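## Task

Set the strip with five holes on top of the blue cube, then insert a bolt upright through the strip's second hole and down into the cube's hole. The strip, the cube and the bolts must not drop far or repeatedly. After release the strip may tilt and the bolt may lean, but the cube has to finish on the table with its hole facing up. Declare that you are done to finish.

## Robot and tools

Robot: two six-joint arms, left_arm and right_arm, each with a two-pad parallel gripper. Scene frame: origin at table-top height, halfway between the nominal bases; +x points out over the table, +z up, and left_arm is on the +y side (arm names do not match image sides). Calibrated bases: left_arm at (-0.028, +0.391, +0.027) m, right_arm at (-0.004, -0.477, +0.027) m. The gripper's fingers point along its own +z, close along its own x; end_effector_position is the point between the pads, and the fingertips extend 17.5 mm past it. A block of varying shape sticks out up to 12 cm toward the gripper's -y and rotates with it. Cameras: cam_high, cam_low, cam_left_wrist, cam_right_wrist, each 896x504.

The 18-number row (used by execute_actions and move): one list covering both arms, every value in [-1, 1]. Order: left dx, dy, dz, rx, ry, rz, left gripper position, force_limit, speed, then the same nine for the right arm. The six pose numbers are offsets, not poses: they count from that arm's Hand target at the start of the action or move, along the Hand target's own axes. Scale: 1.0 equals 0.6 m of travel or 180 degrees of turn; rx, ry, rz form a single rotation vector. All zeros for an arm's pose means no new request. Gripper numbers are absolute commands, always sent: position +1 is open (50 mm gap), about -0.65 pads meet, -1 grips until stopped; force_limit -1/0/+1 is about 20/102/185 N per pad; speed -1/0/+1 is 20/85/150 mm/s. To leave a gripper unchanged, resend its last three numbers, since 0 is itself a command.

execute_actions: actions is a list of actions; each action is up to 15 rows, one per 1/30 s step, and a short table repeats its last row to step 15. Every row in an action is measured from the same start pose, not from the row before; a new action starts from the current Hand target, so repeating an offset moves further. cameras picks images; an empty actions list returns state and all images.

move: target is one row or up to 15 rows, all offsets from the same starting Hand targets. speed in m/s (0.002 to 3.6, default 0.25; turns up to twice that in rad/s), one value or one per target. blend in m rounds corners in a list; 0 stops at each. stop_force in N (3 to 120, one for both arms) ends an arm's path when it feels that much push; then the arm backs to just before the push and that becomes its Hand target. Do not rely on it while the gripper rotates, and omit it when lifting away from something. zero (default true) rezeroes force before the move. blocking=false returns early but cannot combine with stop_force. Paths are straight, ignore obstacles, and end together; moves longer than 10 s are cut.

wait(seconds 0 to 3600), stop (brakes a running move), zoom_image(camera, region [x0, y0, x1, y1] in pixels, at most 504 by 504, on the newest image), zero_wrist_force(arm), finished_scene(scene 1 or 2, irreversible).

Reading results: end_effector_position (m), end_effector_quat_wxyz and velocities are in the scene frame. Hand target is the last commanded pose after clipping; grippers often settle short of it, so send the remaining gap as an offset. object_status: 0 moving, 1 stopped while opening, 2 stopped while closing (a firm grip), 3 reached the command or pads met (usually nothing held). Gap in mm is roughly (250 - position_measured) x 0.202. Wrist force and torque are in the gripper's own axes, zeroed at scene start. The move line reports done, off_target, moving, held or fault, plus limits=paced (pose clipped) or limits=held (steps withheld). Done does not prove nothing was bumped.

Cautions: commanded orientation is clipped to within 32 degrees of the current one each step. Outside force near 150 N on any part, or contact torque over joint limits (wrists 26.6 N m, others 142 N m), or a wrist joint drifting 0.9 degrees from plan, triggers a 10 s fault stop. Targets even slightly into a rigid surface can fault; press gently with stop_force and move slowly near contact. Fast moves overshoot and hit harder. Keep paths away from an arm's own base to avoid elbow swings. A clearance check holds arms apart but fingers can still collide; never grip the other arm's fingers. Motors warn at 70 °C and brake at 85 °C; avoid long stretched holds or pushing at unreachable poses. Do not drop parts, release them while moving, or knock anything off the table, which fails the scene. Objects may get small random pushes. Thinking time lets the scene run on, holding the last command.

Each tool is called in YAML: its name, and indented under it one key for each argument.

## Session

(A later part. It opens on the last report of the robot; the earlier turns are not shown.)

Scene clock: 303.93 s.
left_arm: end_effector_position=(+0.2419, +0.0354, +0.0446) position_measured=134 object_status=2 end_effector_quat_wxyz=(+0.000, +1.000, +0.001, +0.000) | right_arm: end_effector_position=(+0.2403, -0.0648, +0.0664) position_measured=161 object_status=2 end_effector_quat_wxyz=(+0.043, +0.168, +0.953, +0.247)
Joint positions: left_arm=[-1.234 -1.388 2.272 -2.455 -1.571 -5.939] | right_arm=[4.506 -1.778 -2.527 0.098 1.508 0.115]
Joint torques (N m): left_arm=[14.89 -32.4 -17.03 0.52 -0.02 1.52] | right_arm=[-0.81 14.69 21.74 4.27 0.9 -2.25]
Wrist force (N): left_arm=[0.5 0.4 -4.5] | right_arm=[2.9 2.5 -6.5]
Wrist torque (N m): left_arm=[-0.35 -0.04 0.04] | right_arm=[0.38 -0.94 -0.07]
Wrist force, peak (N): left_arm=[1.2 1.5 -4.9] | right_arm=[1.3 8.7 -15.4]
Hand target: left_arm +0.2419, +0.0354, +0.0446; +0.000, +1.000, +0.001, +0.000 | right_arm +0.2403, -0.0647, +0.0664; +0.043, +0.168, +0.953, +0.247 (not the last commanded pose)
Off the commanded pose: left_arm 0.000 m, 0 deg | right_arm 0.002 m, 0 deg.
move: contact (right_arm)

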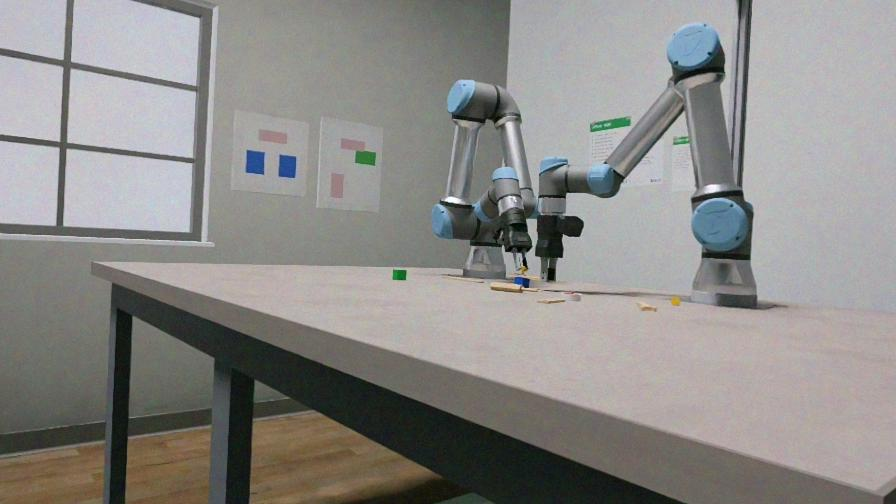

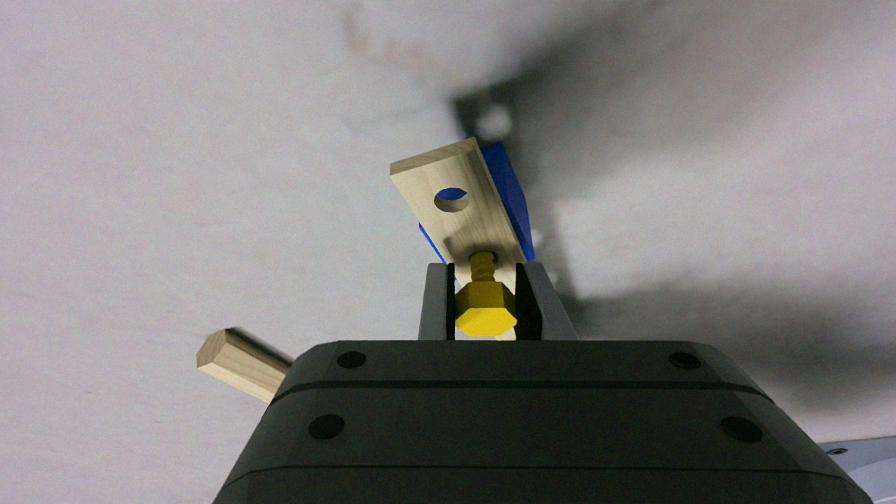

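move:
  target:
    - [0,0,0,0,0,0,-1,-0.8,-0.7,-0.0013,0.0013,0,0,0,0,-1,-0.9,-0.8]
    - [0,0,0,0,0,0,-1,-0.8,-0.7,-0.0013,-0.004,0.009,0,0,0,-1,-0.9,-0.8]
  speed: 0.012
  stop_force: 8
  cameras: ["cam_low","cam_right_wrist"]

zoom_image:
  camera: "cam_right_wrist"
  region: [380, 90, 560, 290]

zoom_image:
  camera: "cam_low"
  region: [500, 250, 545, 295]

Scene clock: 309.57 s.
left_arm: end_effector_position=(+0.2419, +0.0354, +0.0446) position_measured=134 object_status=2 end_effector_quat_wxyz=(+0.000, +1.000, +0.001, +0.000) | right_arm: end_effector_position=(+0.2414, -0.0642, +0.0657) position_measured=161 object_status=2 end_effector_quat_wxyz=(+0.043, +0.168, +0.953, +0.248)
Joint positions: left_arm=[-1.234 -1.388 2.272 -2.455 -1.571 -5.939] | right_arm=[4.504 -1.783 -2.525 0.1 1.509 0.112]
Joint torques (N m): left_arm=[14.44 -28 -9.19 0.03 2.31 1.36] | right_arm=[-3.35 13.58 21.29 4.24 0.17 -1.01]
Wrist force (N): left_arm=[1.8 2.3 -4.6] | right_arm=[6.0 2.2 -5.5]
Wrist torque (N m): left_arm=[-0.33 -0.05 -0.07] | right_arm=[0.37 -0.89 0.07]
Wrist force, peak (N): left_arm=[1.5 6.4 -5.5] | right_arm=[4.6 9.6 -16.7]
Hand target: left_arm +0.2419, +0.0354, +0.0446; +0.000, +1.000, +0.001, +0.000 | right_arm +0.2414, -0.0642, +0.0657; +0.043, +0.168, +0.953, +0.247 (not the last commanded pose)
Off the commanded pose: left_arm 0.000 m, 0 deg | right_arm 0.005 m, 0 deg.
move: contact (right_arm); path passed 1 of 2 targets

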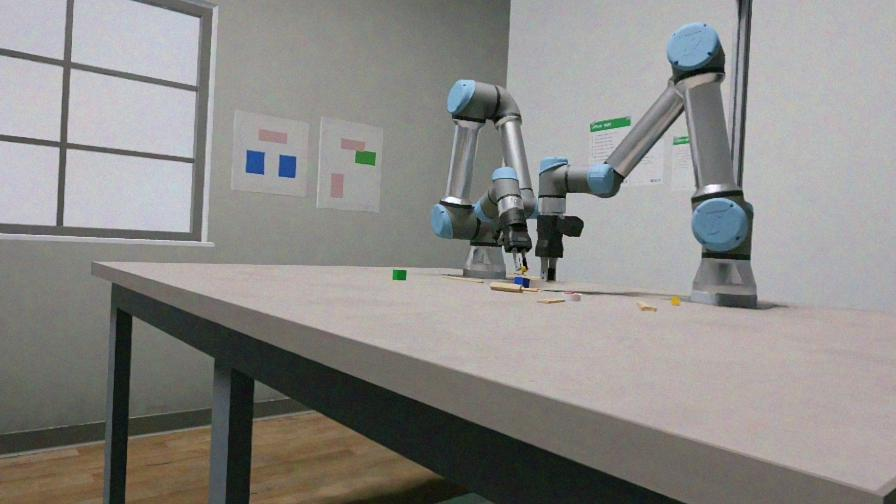

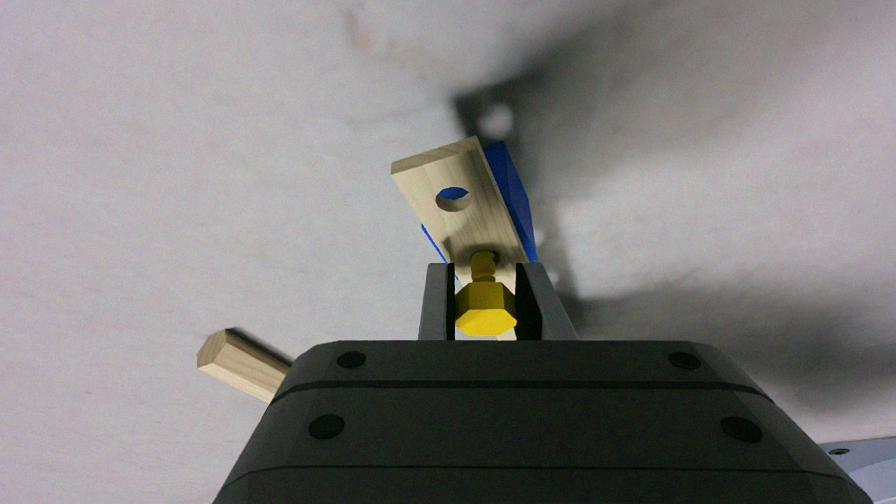

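Scaled by 2.520 from the camera's image (finer frame: 1280x720).

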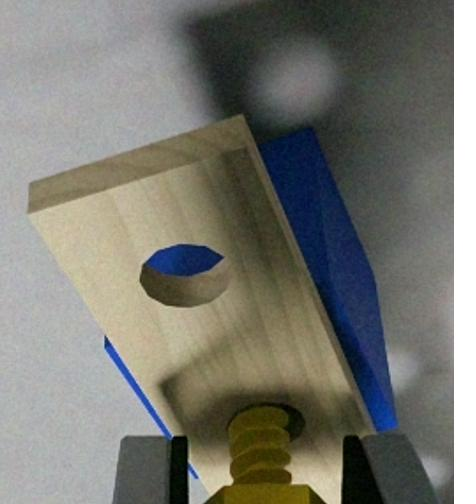

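Scaled by 11.200 from the camera's image (finer frame: 1280x720).

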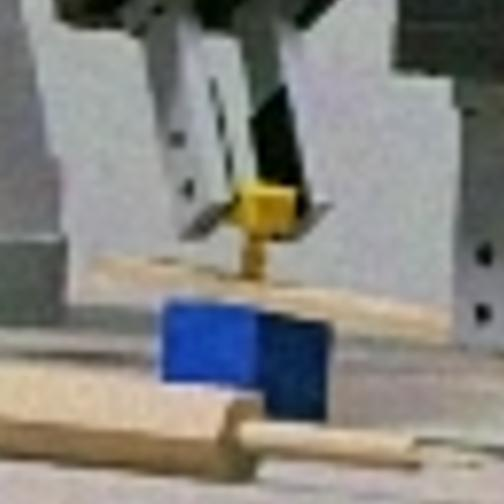

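move:
  target: [0.0016,0,-0.0005,0,0,0,-1,-0.8,-0.7,0,0,0,0,0,0,-1,-0.9,-0.8]
  speed: 0.02
  stop_force: 10

move:
  target: [0,0,0,0,0,0,-1,-0.8,-0.7,0,-0.008,0.0146,0,0,0,-1,-0.9,-0.8]
  speed: 0.01
  stop_force: 15
  cameras: ["cam_low","cam_right_wrist"]

zoom_image:
  camera: "cam_right_wrist"
  region: [380, 90, 560, 290]

zoom_image:
  camera: "cam_low"
  region: [500, 250, 545, 295]

Scene clock: 330.47 s.
left_arm: end_effector_position=(+0.2429, +0.0354, +0.0449) position_measured=134 object_status=2 end_effector_quat_wxyz=(+0.000, +1.000, +0.001, +0.000) | right_arm: end_effector_position=(+0.2414, -0.0642, +0.0657) position_measured=161 object_status=2 end_effector_quat_wxyz=(+0.043, +0.168, +0.953, +0.248)
Joint positions: left_arm=[-1.232 -1.387 2.27 -2.454 -1.571 -5.937] | right_arm=[4.504 -1.783 -2.525 0.1 1.509 0.112]
Joint torques (N m): left_arm=[10.13 -11.91 -19.28 -0.94 2.26 0.02] | right_arm=[-3.2 14.97 20.67 3.28 0.21 -1.05]
Wrist force (N): left_arm=[-1.3 -0.1 -4.1] | right_arm=[4.1 0.7 -4.3]
Wrist torque (N m): left_arm=[-0.34 -0.13 0.07] | right_arm=[0.37 -0.96 0.06]
Wrist force, peak (N): left_arm=[2.0 2.6 -5.1] | right_arm=[5.7 2.5 -6.9]
Hand target: left_arm +0.2429, +0.0354, +0.0449; +0.000, +1.000, +0.001, +0.000 | right_arm +0.2414, -0.0642, +0.0657; +0.043, +0.168, +0.953, +0.247
Off the commanded pose: left_arm 0.000 m, 0 deg | right_arm 0.000 m, 0 deg.
move: done

Scene clock: 331.67 s.
left_arm: end_effector_position=(+0.2429, +0.0354, +0.0449) position_measured=134 object_status=2 end_effector_quat_wxyz=(+0.000, +1.000, +0.001, +0.000) | right_arm: end_effector_position=(+0.2414, -0.0640, +0.0650) position_measured=161 object_status=2 end_effector_quat_wxyz=(+0.043, +0.168, +0.953, +0.248)
Joint positions: left_arm=[-1.232 -1.387 2.27 -2.454 -1.571 -5.937] | right_arm=[4.504 -1.786 -2.525 0.104 1.509 0.112]
Joint torques (N m): left_arm=[-2.39 -12.13 -9.52 -2.78 1.92 -1.25] | right_arm=[-3.9 16.41 19.21 3.12 0.23 -0.94]
Wrist force (N): left_arm=[0.0 5.1 -4.4] | right_arm=[4.6 5.2 -9.0]
Wrist torque (N m): left_arm=[-0.22 -0.12 -0.01] | right_arm=[0.29 -0.92 0.07]
Wrist force, peak (N): left_arm=[-0.9 9.6 -4.6] | right_arm=[2.7 11.4 -18.5]
Hand target: left_arm +0.2429, +0.0354, +0.0449; +0.000, +1.000, +0.001, +0.000 | right_arm +0.2414, -0.0640, +0.0650; +0.043, +0.168, +0.953, +0.248 (not the last commanded pose)
Off the commanded pose: left_arm 0.000 m, 0 deg | right_arm 0.009 m, 0 deg.
move: contact (right_arm)

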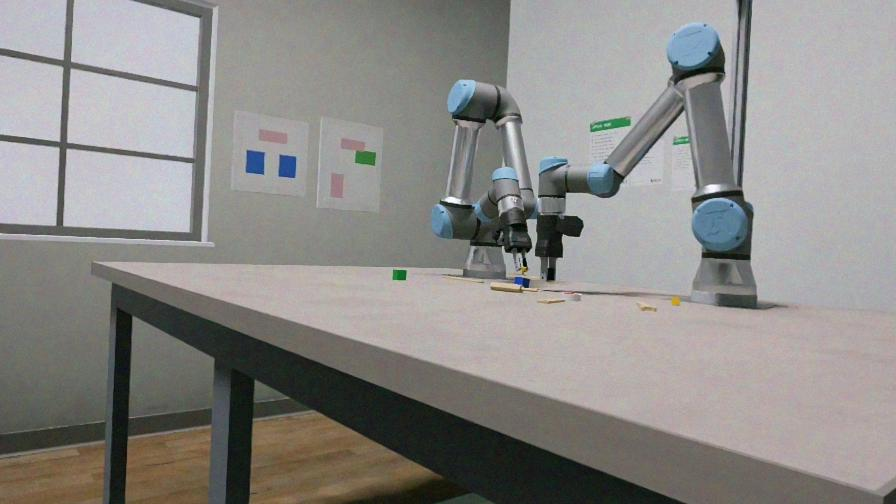

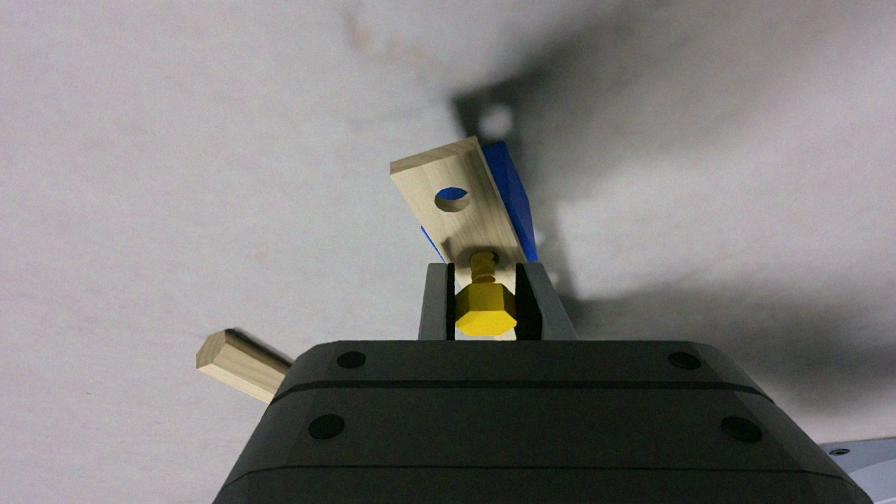

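Scaled by 2.520 from the camera's image (finer frame: 1280x720).

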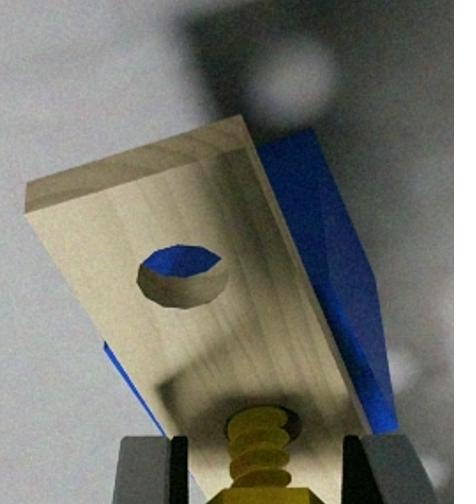

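Scaled by 11.200 from the camera's image (finer frame: 1280x720).

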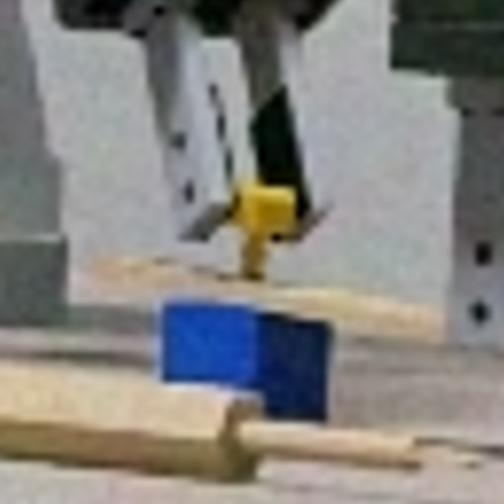

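move:
  target: [0,0,0,0,0,0,-1,-0.8,-0.7,0,-0.0146,0.0263,0,0,0,-1,-0.9,-0.8]
  speed: 0.05

move:
  target: [0,0,0,0,0,0,-1,-0.8,-0.7,0,0.0162,-0.0292,0,0,0,-1,-0.9,-0.8]
  speed: 0.05

Scene clock: 340.80 s.
left_arm: end_effector_position=(+0.2429, +0.0354, +0.0449) position_measured=134 object_status=2 end_effector_quat_wxyz=(+0.000, +1.000, +0.001, +0.000) | right_arm: end_effector_position=(+0.2427, -0.0589, +0.0564) position_measured=161 object_status=2 end_effector_quat_wxyz=(+0.044, +0.168, +0.949, +0.262)
Joint positions: left_arm=[-1.232 -1.387 2.27 -2.454 -1.571 -5.937] | right_arm=[4.504 -1.844 -2.533 0.199 1.508 0.112]
Joint torques (N m): left_arm=[-7.51 -15.24 -25.41 -2.82 -3.16 -1.27] | right_arm=[0.47 20.62 12.32 3.39 -0.12 0.02]
Wrist force (N): left_arm=[-0.3 -6.9 -4.1] | right_arm=[1.5 1.6 -15.8]
Wrist torque (N m): left_arm=[-0.16 -0.14 -0.02] | right_arm=[0.41 -1.08 -0.01]
Wrist force, peak (N): left_arm=[-4.1 -48.4 -24.9] | right_arm=[-1.5 18.5 -144.0]
Hand target: left_arm +0.2429, +0.0354, +0.0449; +0.000, +1.000, +0.001, +0.000 | right_arm +0.2427, -0.0589, +0.0564; +0.044, +0.168, +0.949, +0.262 (not the last commanded pose)
Tool commands: left_gripper/position=-1.0 left_gripper/force_limit=-0.8 left_gripper/speed=-0.7 right_gripper/position=-1.0 right_gripper/force_limit=-0.898039 right_gripper/speed=-0.796078
Off the commanded pose: left_arm 0.000 m, 0 deg | right_arm 0.011 m, 2 deg.
FORCE FAULT: contact force on the right arm reached its limit, and that arm stopped. The contact can be on any part of that arm, not only on its tool. That arm's remaining commands of this call were not run. That arm is still stopped at the end of this call. That arm stays stopped for about 10 more seconds. Until then a move that you send moves the other arm only, and its call returns only when the move has ended. Once the stop has ended, the next robot result says so. If the stop ends while you think or write, that arm runs what you send next, counted from a new Hand target: where the arm stands when the stop ends. While its stop runs, that arm takes no new command, but its gripper still runs the gripper command that each later call begins with. Until it ends, the stop uses up actions while you think or wait. An arm that is not stopped still takes commands.
move: fault (right_arm)

not run: an earlier result of this reply reported a fault or no control. Calls in your next reply go to the robot.

wait:
  seconds: 6
  cameras: ["cam_low","cam_right_wrist"]

zoom_image:
  camera: "cam_right_wrist"
  region: [380, 90, 620, 350]

zoom_image:
  camera: "cam_low"
  region: [500, 250, 545, 295]

Scene clock: 348.23 s.
left_arm: end_effector_position=(+0.2429, +0.0354, +0.0449) position_measured=134 object_status=2 end_effector_quat_wxyz=(+0.000, +1.000, +0.001, +0.000) | right_arm: end_effector_position=(+0.2427, -0.0589, +0.0564) position_measured=161 object_status=2 end_effector_quat_wxyz=(+0.044, +0.168, +0.949, +0.262)
Joint positions: left_arm=[-1.232 -1.387 2.27 -2.454 -1.571 -5.937] | right_arm=[4.504 -1.844 -2.533 0.199 1.508 0.112]
Joint torques (N m): left_arm=[-9.18 -34.99 -12.92 -0.9 -3.1 -1.23] | right_arm=[-0.05 20.7 12.28 3.47 -0.21 0.09]
Wrist force (N): left_arm=[0.1 -5.8 -3.8] | right_arm=[1.2 2.2 -15.3]
Wrist torque (N m): left_arm=[-0.13 -0.06 -0.08] | right_arm=[0.41 -0.92 -0.01]
Wrist force, peak (N): left_arm=[-0.1 -7.3 -3.9] | right_arm=[1.0 2.3 -16.1]
Hand target: left_arm +0.2429, +0.0354, +0.0449; +0.000, +1.000, +0.001, +0.000 | right_arm +0.2427, -0.0589, +0.0564; +0.044, +0.168, +0.949, +0.262 (not the last commanded pose)
Tool commands: left_gripper/position=-1.0 left_gripper/force_limit=-0.8 left_gripper/speed=-0.7 right_gripper/position=-1.0 right_gripper/force_limit=-0.898039 right_gripper/speed=-0.796078
Off the commanded pose: left_arm 0.000 m, 0 deg | right_arm 0.011 m, 2 deg.
FORCE FAULT, CONTINUED: the right arm was still stopped when this call began, by the force fault that an earlier result reported. Since the last result the stop counts as 14 of the actions that you can send in this scene. That arm is still stopped at the end of this call. That arm stays stopped for about 2 more seconds. If the stop ends while you think or write, that arm runs what you send next, counted from a new Hand target: where the arm stands when the stop ends. While its stop runs, that arm takes no new command, but its gripper still runs the gripper command that each later call begins with.
wait: 6.00 s; at rest from the start

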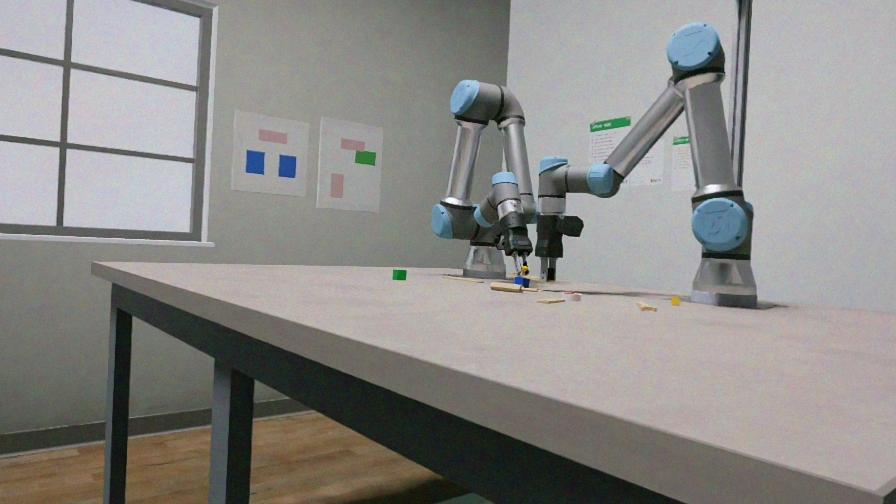

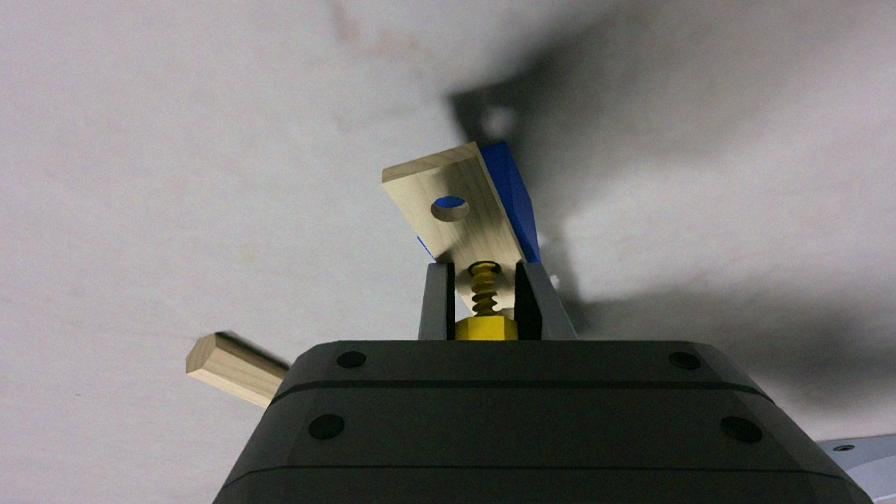

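Scaled by 1.938 from the camera's image (finer frame: 1280x720).

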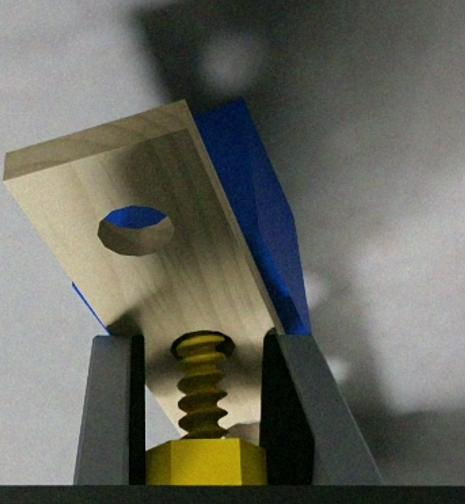

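Scaled by 11.200 from the camera's image (finer frame: 1280x720).

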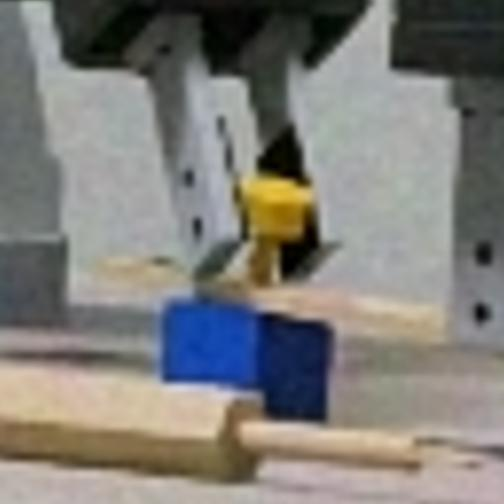

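wait:
  seconds: 3

move:
  target: [0,0,0,0,0,0,-1,-0.8,-0.7,0,0.0202,-0.0365,0,0,0,-1,-0.898039,-0.796078]
  speed: 0.04
  cameras: ["cam_low","cam_right_wrist","cam_left_wrist"]

zoom_image:
  camera: "cam_right_wrist"
  region: [380, 90, 620, 350]

zoom_image:
  camera: "cam_low"
  region: [500, 250, 545, 295]

Scene clock: 354.27 s.
left_arm: end_effector_position=(+0.2429, +0.0354, +0.0449) position_measured=134 object_status=2 end_effector_quat_wxyz=(+0.000, +1.000, +0.001, +0.000) | right_arm: end_effector_position=(+0.2427, -0.0589, +0.0564) position_measured=161 object_status=2 end_effector_quat_wxyz=(+0.044, +0.168, +0.949, +0.262)
Joint positions: left_arm=[-1.232 -1.387 2.27 -2.454 -1.571 -5.937] | right_arm=[4.504 -1.844 -2.533 0.199 1.508 0.112]
Joint torques (N m): left_arm=[-9.29 -35.38 -13.14 -1.4 -2.98 -1.18] | right_arm=[1.14 18.78 11.98 1.11 1.13 -0.07]
Wrist force (N): left_arm=[0.3 -5.9 -4.1] | right_arm=[1.1 1.7 -15.7]
Wrist torque (N m): left_arm=[-0.15 -0.08 -0.08] | right_arm=[0.33 -0.92 -0.01]
Wrist force, peak (N): left_arm=[0.3 -6.4 -4.2] | right_arm=[1.2 1.9 -15.9]
Hand target: left_arm +0.2429, +0.0354, +0.0449; +0.000, +1.000, +0.001, +0.000 | right_arm +0.2427, -0.0589, +0.0564; +0.044, +0.168, +0.949, +0.262 (not the last commanded pose)
Tool commands: left_gripper/position=-1.0 left_gripper/force_limit=-0.8 left_gripper/speed=-0.7 right_gripper/position=-1.0 right_gripper/force_limit=-0.898039 right_gripper/speed=-0.796078
Off the commanded pose: left_arm 0.000 m, 0 deg | right_arm 0.011 m, 2 deg.
FORCE FAULT, CONTINUED: the right arm's stop, for the force fault that an earlier result reported, is over. The rest of the stop counts as 5 of the actions that you can send in this scene. That arm's target is now where it stood when the stop ended, not its last command. That arm accepts commands again.
wait: 3.00 s; at rest from the start

Scene clock: 355.23 s.
left_arm: end_effector_position=(+0.2429, +0.0354, +0.0449) position_measured=134 object_status=2 end_effector_quat_wxyz=(+0.000, +1.000, +0.001, +0.000) | right_arm: end_effector_position=(+0.2425, -0.0596, +0.0815) position_measured=161 object_status=2 end_effector_quat_wxyz=(+0.044, +0.168, +0.949, +0.262)
Joint positions: left_arm=[-1.232 -1.387 2.27 -2.454 -1.571 -5.937] | right_arm=[4.504 -1.748 -2.521 0.092 1.508 0.112]
Joint torques (N m): left_arm=[-9.13 -35.3 -12.53 -1.42 -1.94 -1.14] | right_arm=[2.9 13 10.58 4.97 0.99 -0.33]
Wrist force (N): left_arm=[0.2 0.0 -1.7] | right_arm=[3.6 -0.3 -3.2]
Wrist torque (N m): left_arm=[-0.11 0.04 -0.08] | right_arm=[0.26 -0.75 0.06]
Wrist force, peak (N): left_arm=[-0.1 -6.0 -3.6] | right_arm=[1.0 2.1 -15.1]
Hand target: left_arm +0.2429, +0.0354, +0.0449; +0.000, +1.000, +0.001, +0.000 | right_arm +0.2425, -0.0597, +0.0815; +0.044, +0.168, +0.949, +0.262
Off the commanded pose: left_arm 0.000 m, 0 deg | right_arm 0.000 m, 0 deg.
move: done
Images, in order (width x height): cam_low 896x504, cam_left_wrist 896x504, cam_right_wrist 896x504.

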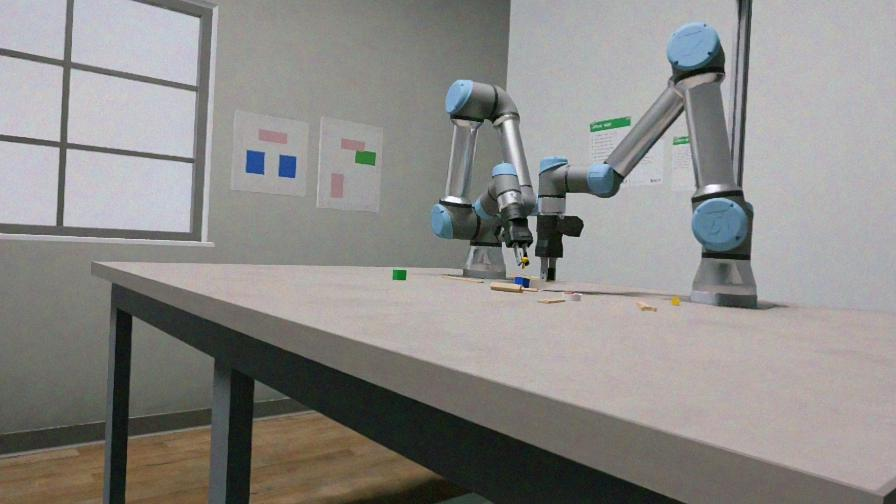

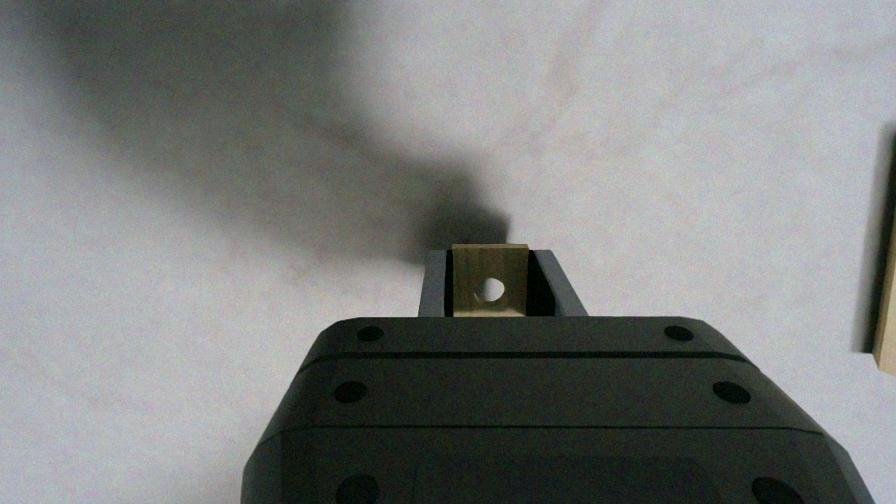

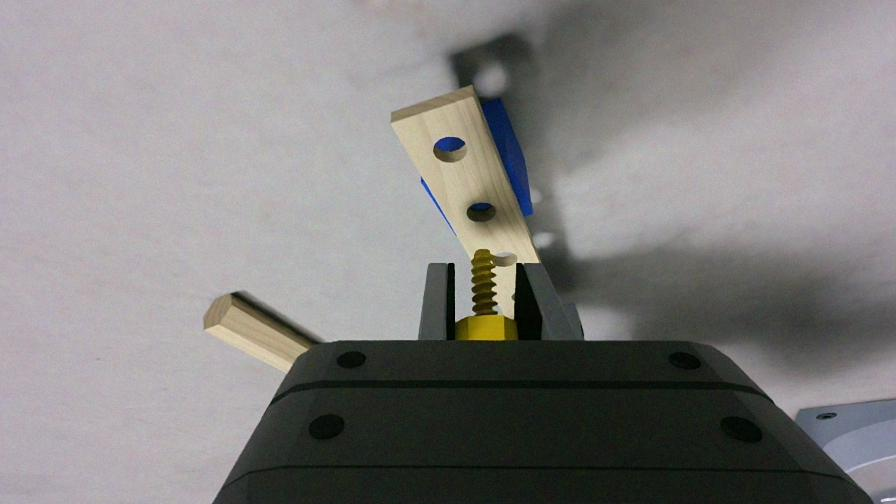

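Scaled by 1.938 from the camera's image (finer frame: 1280x720).

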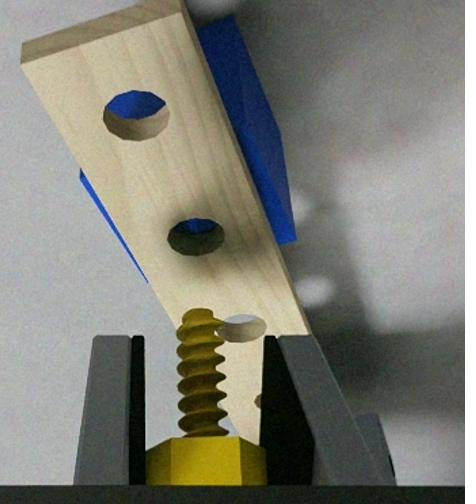

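Scaled by 11.200 from the camera's image (finer frame: 1280x720).

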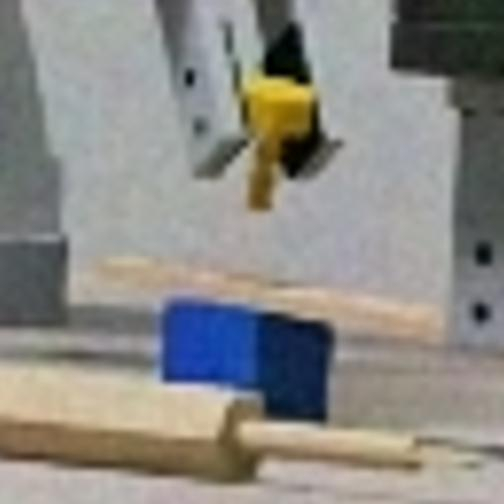

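move:
  target: [0.001,0.002,-0.0085,0.0222,0,0,-1,-0.8,-0.7,0,-0.0404,-0.0224,0,0,0,-1,-0.898039,-0.796078]
  speed: 0.06
  cameras: ["cam_low","cam_right_wrist"]

zoom_image:
  camera: "cam_right_wrist"
  region: [420, 100, 560, 240]

zoom_image:
  camera: "cam_low"
  region: [500, 250, 545, 295]

Scene clock: 362.03 s.
left_arm: end_effector_position=(+0.2435, +0.0342, +0.0499) position_measured=134 object_status=2 end_effector_quat_wxyz=(-0.035, +0.999, +0.001, +0.000) | right_arm: end_effector_position=(+0.2330, -0.0857, +0.0806) position_measured=161 object_status=2 end_effector_quat_wxyz=(+0.044, +0.168, +0.949, +0.262)
Joint positions: left_arm=[-1.246 -1.379 2.217 -2.343 -1.548 -5.952] | right_arm=[4.516 -1.699 -2.594 0.116 1.502 0.123]
Joint torques (N m): left_arm=[5.76 -26.18 -10.28 -4.96 -1.82 1.33] | right_arm=[-3.81 11.28 23.92 2.45 -0.75 -0.14]
Wrist force (N): left_arm=[-0.6 0.1 -1.4] | right_arm=[3.4 -0.5 -3.4]
Wrist torque (N m): left_arm=[-0.08 0.02 0.17] | right_arm=[0.23 -0.72 -0.07]
Wrist force, peak (N): left_arm=[-0.9 0.2 -2.1] | right_arm=[3.7 -1.5 -3.8]
Hand target: left_arm +0.2435, +0.0342, +0.0500; -0.034, +0.999, +0.001, +0.000 | right_arm +0.2330, -0.0857, +0.0806; +0.044, +0.168, +0.949, +0.262
Off the commanded pose: left_arm 0.000 m, 0 deg | right_arm 0.000 m, 0 deg.
move: done

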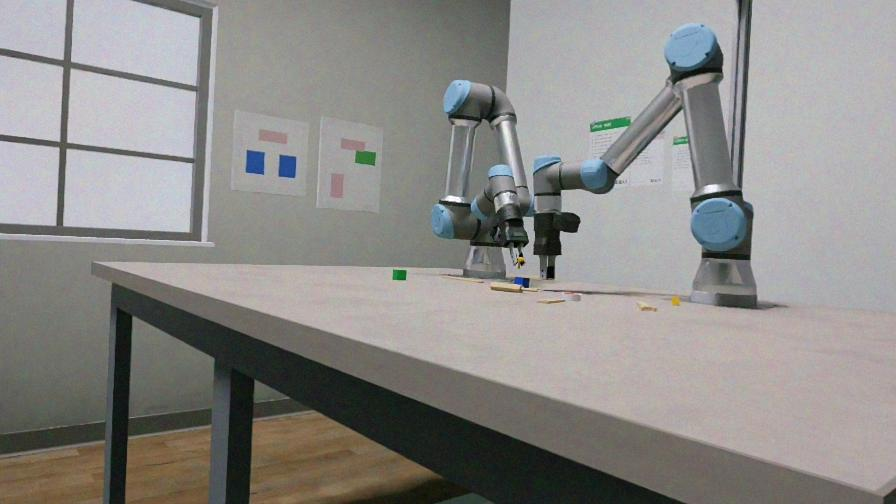

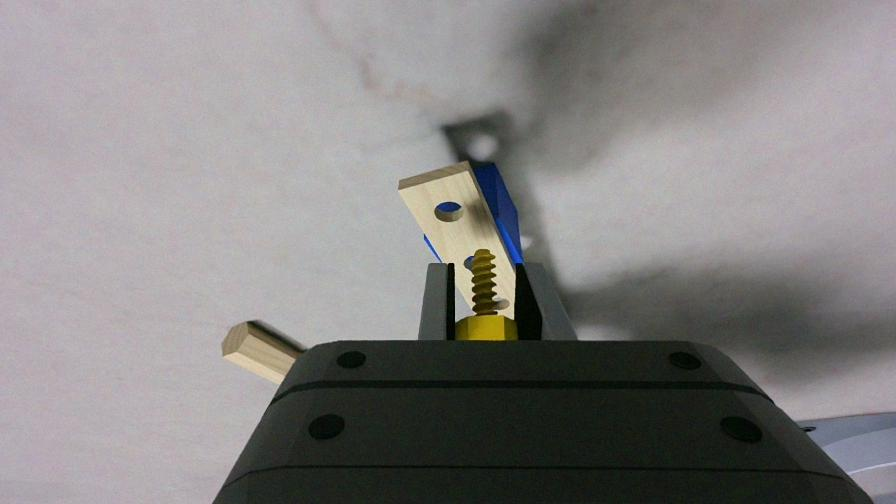

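Scaled by 3.600 from the camera's image (finer frame: 1280x720).

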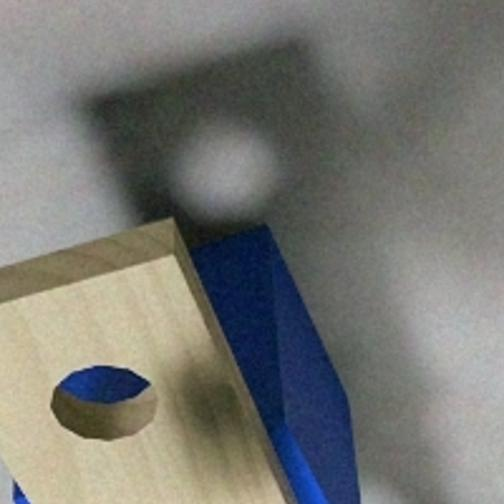

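Scaled by 11.200 from the camera's image (finer frame: 1280x720).

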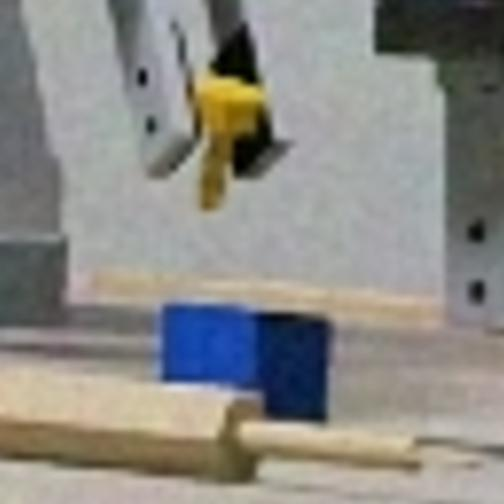

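move:
  target: [0,0,0,0,0,0,-1,-0.8,-0.7,0.0465,0.0502,0.0088,0.139,0,0,-1,-0.898039,-0.796078]
  speed: 0.1
  cameras: ["cam_low","cam_right_wrist"]

zoom_image:
  camera: "cam_right_wrist"
  region: [320, 180, 460, 320]

Scene clock: 372.77 s.
left_arm: end_effector_position=(+0.2435, +0.0342, +0.0500) position_measured=134 object_status=2 end_effector_quat_wxyz=(-0.034, +0.999, +0.001, +0.000) | right_arm: end_effector_position=(+0.2165, -0.0493, +0.0916) position_measured=161 object_status=2 end_effector_quat_wxyz=(+0.007, +0.173, +0.984, +0.050)
Joint positions: left_arm=[-1.246 -1.38 2.217 -2.343 -1.549 -5.951] | right_arm=[4.535 -1.695 -2.211 -0.705 1.559 0.159]
Joint torques (N m): left_arm=[14.83 -37.12 -10.66 -2.08 -0.16 0.89] | right_arm=[-1.53 29.67 15.62 2.19 -1.15 -0.52]
Wrist force (N): left_arm=[-0.3 -0.3 -1.8] | right_arm=[3.8 -0.6 -3.3]
Wrist torque (N m): left_arm=[-0.13 -0.04 0.15] | right_arm=[0.19 -0.79 -0.05]
Wrist force, peak (N): left_arm=[-0.7 -0.2 -2.1] | right_arm=[3.8 -0.8 -3.8]
Hand target: left_arm +0.2435, +0.0342, +0.0500; -0.034, +0.999, +0.001, +0.000 | right_arm +0.2166, -0.0494, +0.0916; +0.007, +0.173, +0.984, +0.050
Off the commanded pose: left_arm 0.000 m, 0 deg | right_arm 0.000 m, 0 deg.
move: done

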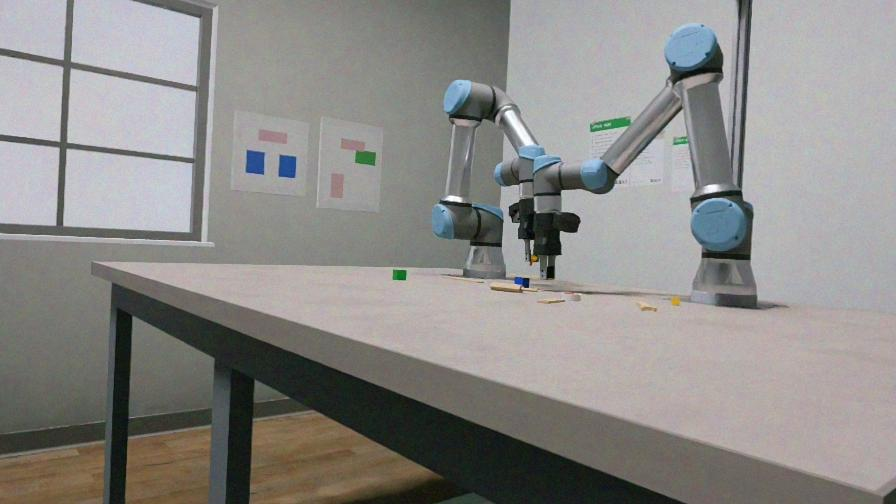

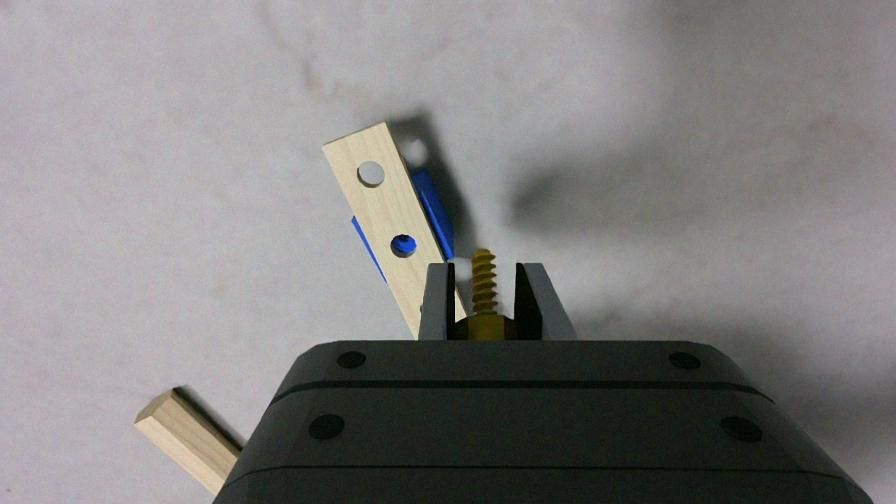

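Scaled by 3.600 from the camera's image (finer frame: 1280x720).

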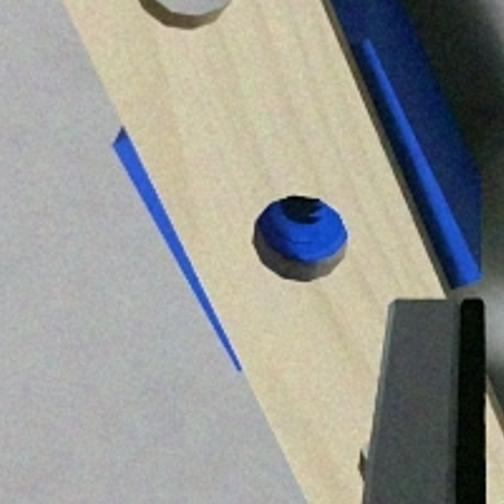

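zoom_image:
  camera: "cam_low"
  region: [510, 240, 555, 285]

zoom_image:
  camera: "cam_right_wrist"
  region: [430, 230, 540, 340]

Scaled by 11.200 from the camera's image (finer frame: 1280x720).

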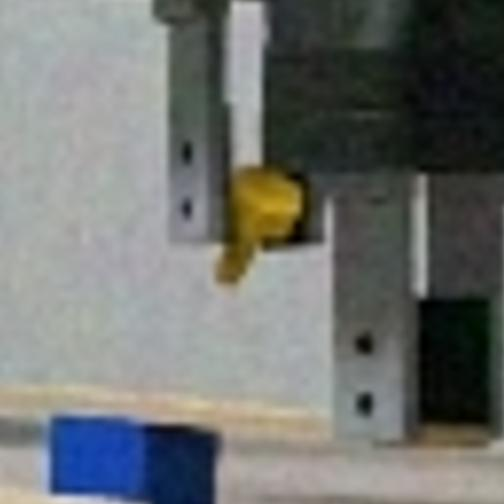

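Scaled by 4.582 from the camera's image (finer frame: 1280x720).

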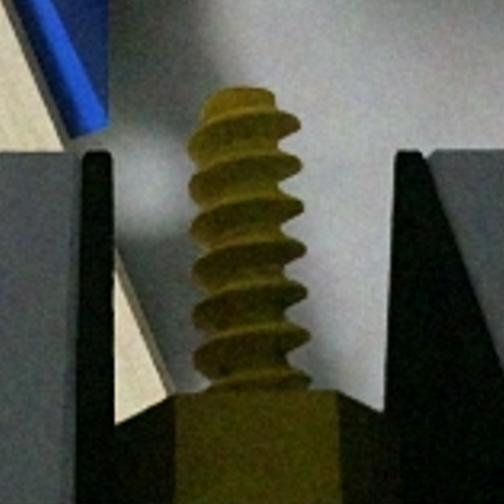

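move:
  target: [0,0,0,0,0,0,-1,-0.8,-0.7,-0.0455,-0.0113,0.0267,-0.168,0,0,-1,-0.898039,-0.796078]
  speed: 0.1
  cameras: ["cam_low","cam_right_wrist"]

zoom_image:
  camera: "cam_right_wrist"
  region: [420, 190, 560, 330]

zoom_image:
  camera: "cam_low"
  region: [500, 250, 545, 295]

Scene clock: 403.67 s.
left_arm: end_effector_position=(+0.2435, +0.0342, +0.0500) position_measured=134 object_status=2 end_effector_quat_wxyz=(-0.034, +0.999, +0.001, +0.000) | right_arm: end_effector_position=(+0.2405, -0.0636, +0.0748) position_measured=161 object_status=2 end_effector_quat_wxyz=(+0.052, +0.165, +0.936, +0.305)
Joint positions: left_arm=[-1.246 -1.38 2.217 -2.343 -1.549 -5.951] | right_arm=[4.516 -1.824 -2.588 0.324 1.491 0.116]
Joint torques (N m): left_arm=[15.15 -36.83 -10.16 -4.7 1.78 0.27] | right_arm=[4.61 22.74 21.08 5.04 0.37 1.43]
Wrist force (N): left_arm=[-0.2 -0.2 -1.5] | right_arm=[3.2 0.1 -3.0]
Wrist torque (N m): left_arm=[-0.12 -0.04 0.15] | right_arm=[0.30 -0.69 0.04]
Wrist force, peak (N): left_arm=[-0.7 -0.6 -1.9] | right_arm=[4.2 -0.3 -3.6]
Hand target: left_arm +0.2435, +0.0342, +0.0500; -0.034, +0.999, +0.001, +0.000 | right_arm +0.2404, -0.0635, +0.0749; +0.052, +0.165, +0.936, +0.305
Off the commanded pose: left_arm 0.000 m, 0 deg | right_arm 0.000 m, 0 deg.
move: done

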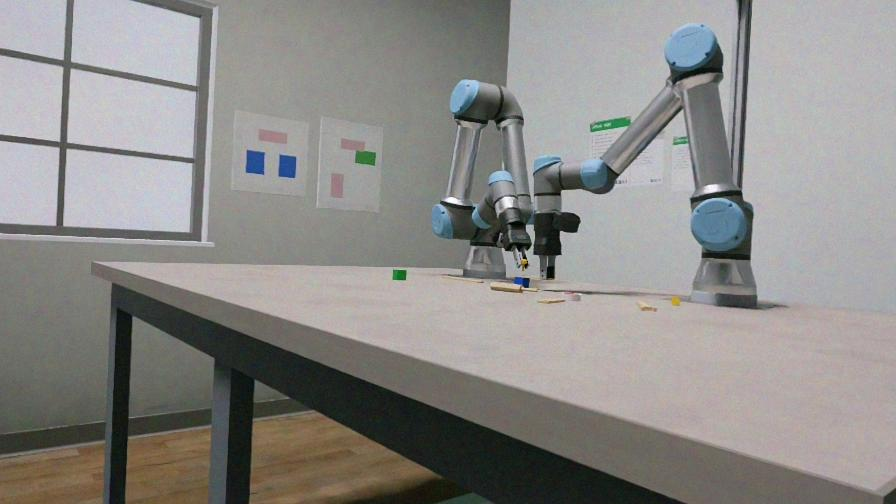

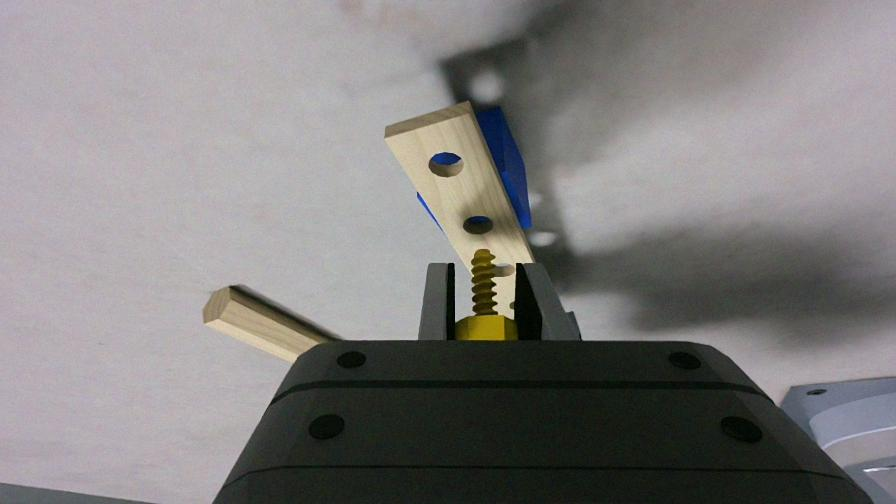

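Scaled by 3.600 from the camera's image (finer frame: 1280x720).

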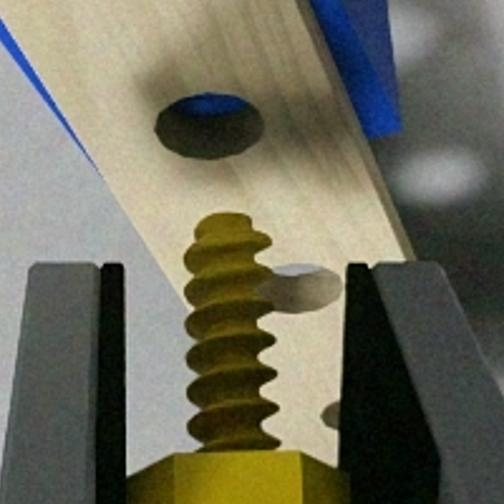

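Scaled by 11.200 from the camera's image (finer frame: 1280x720).

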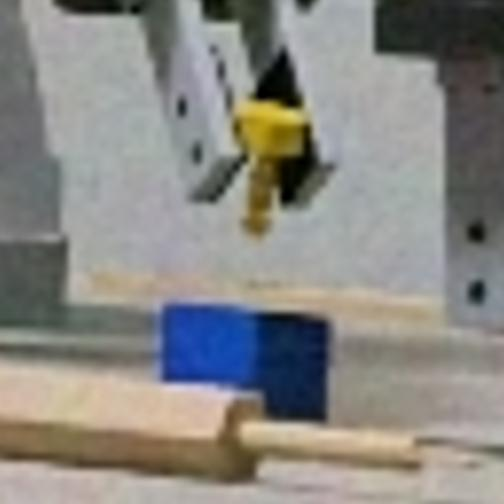

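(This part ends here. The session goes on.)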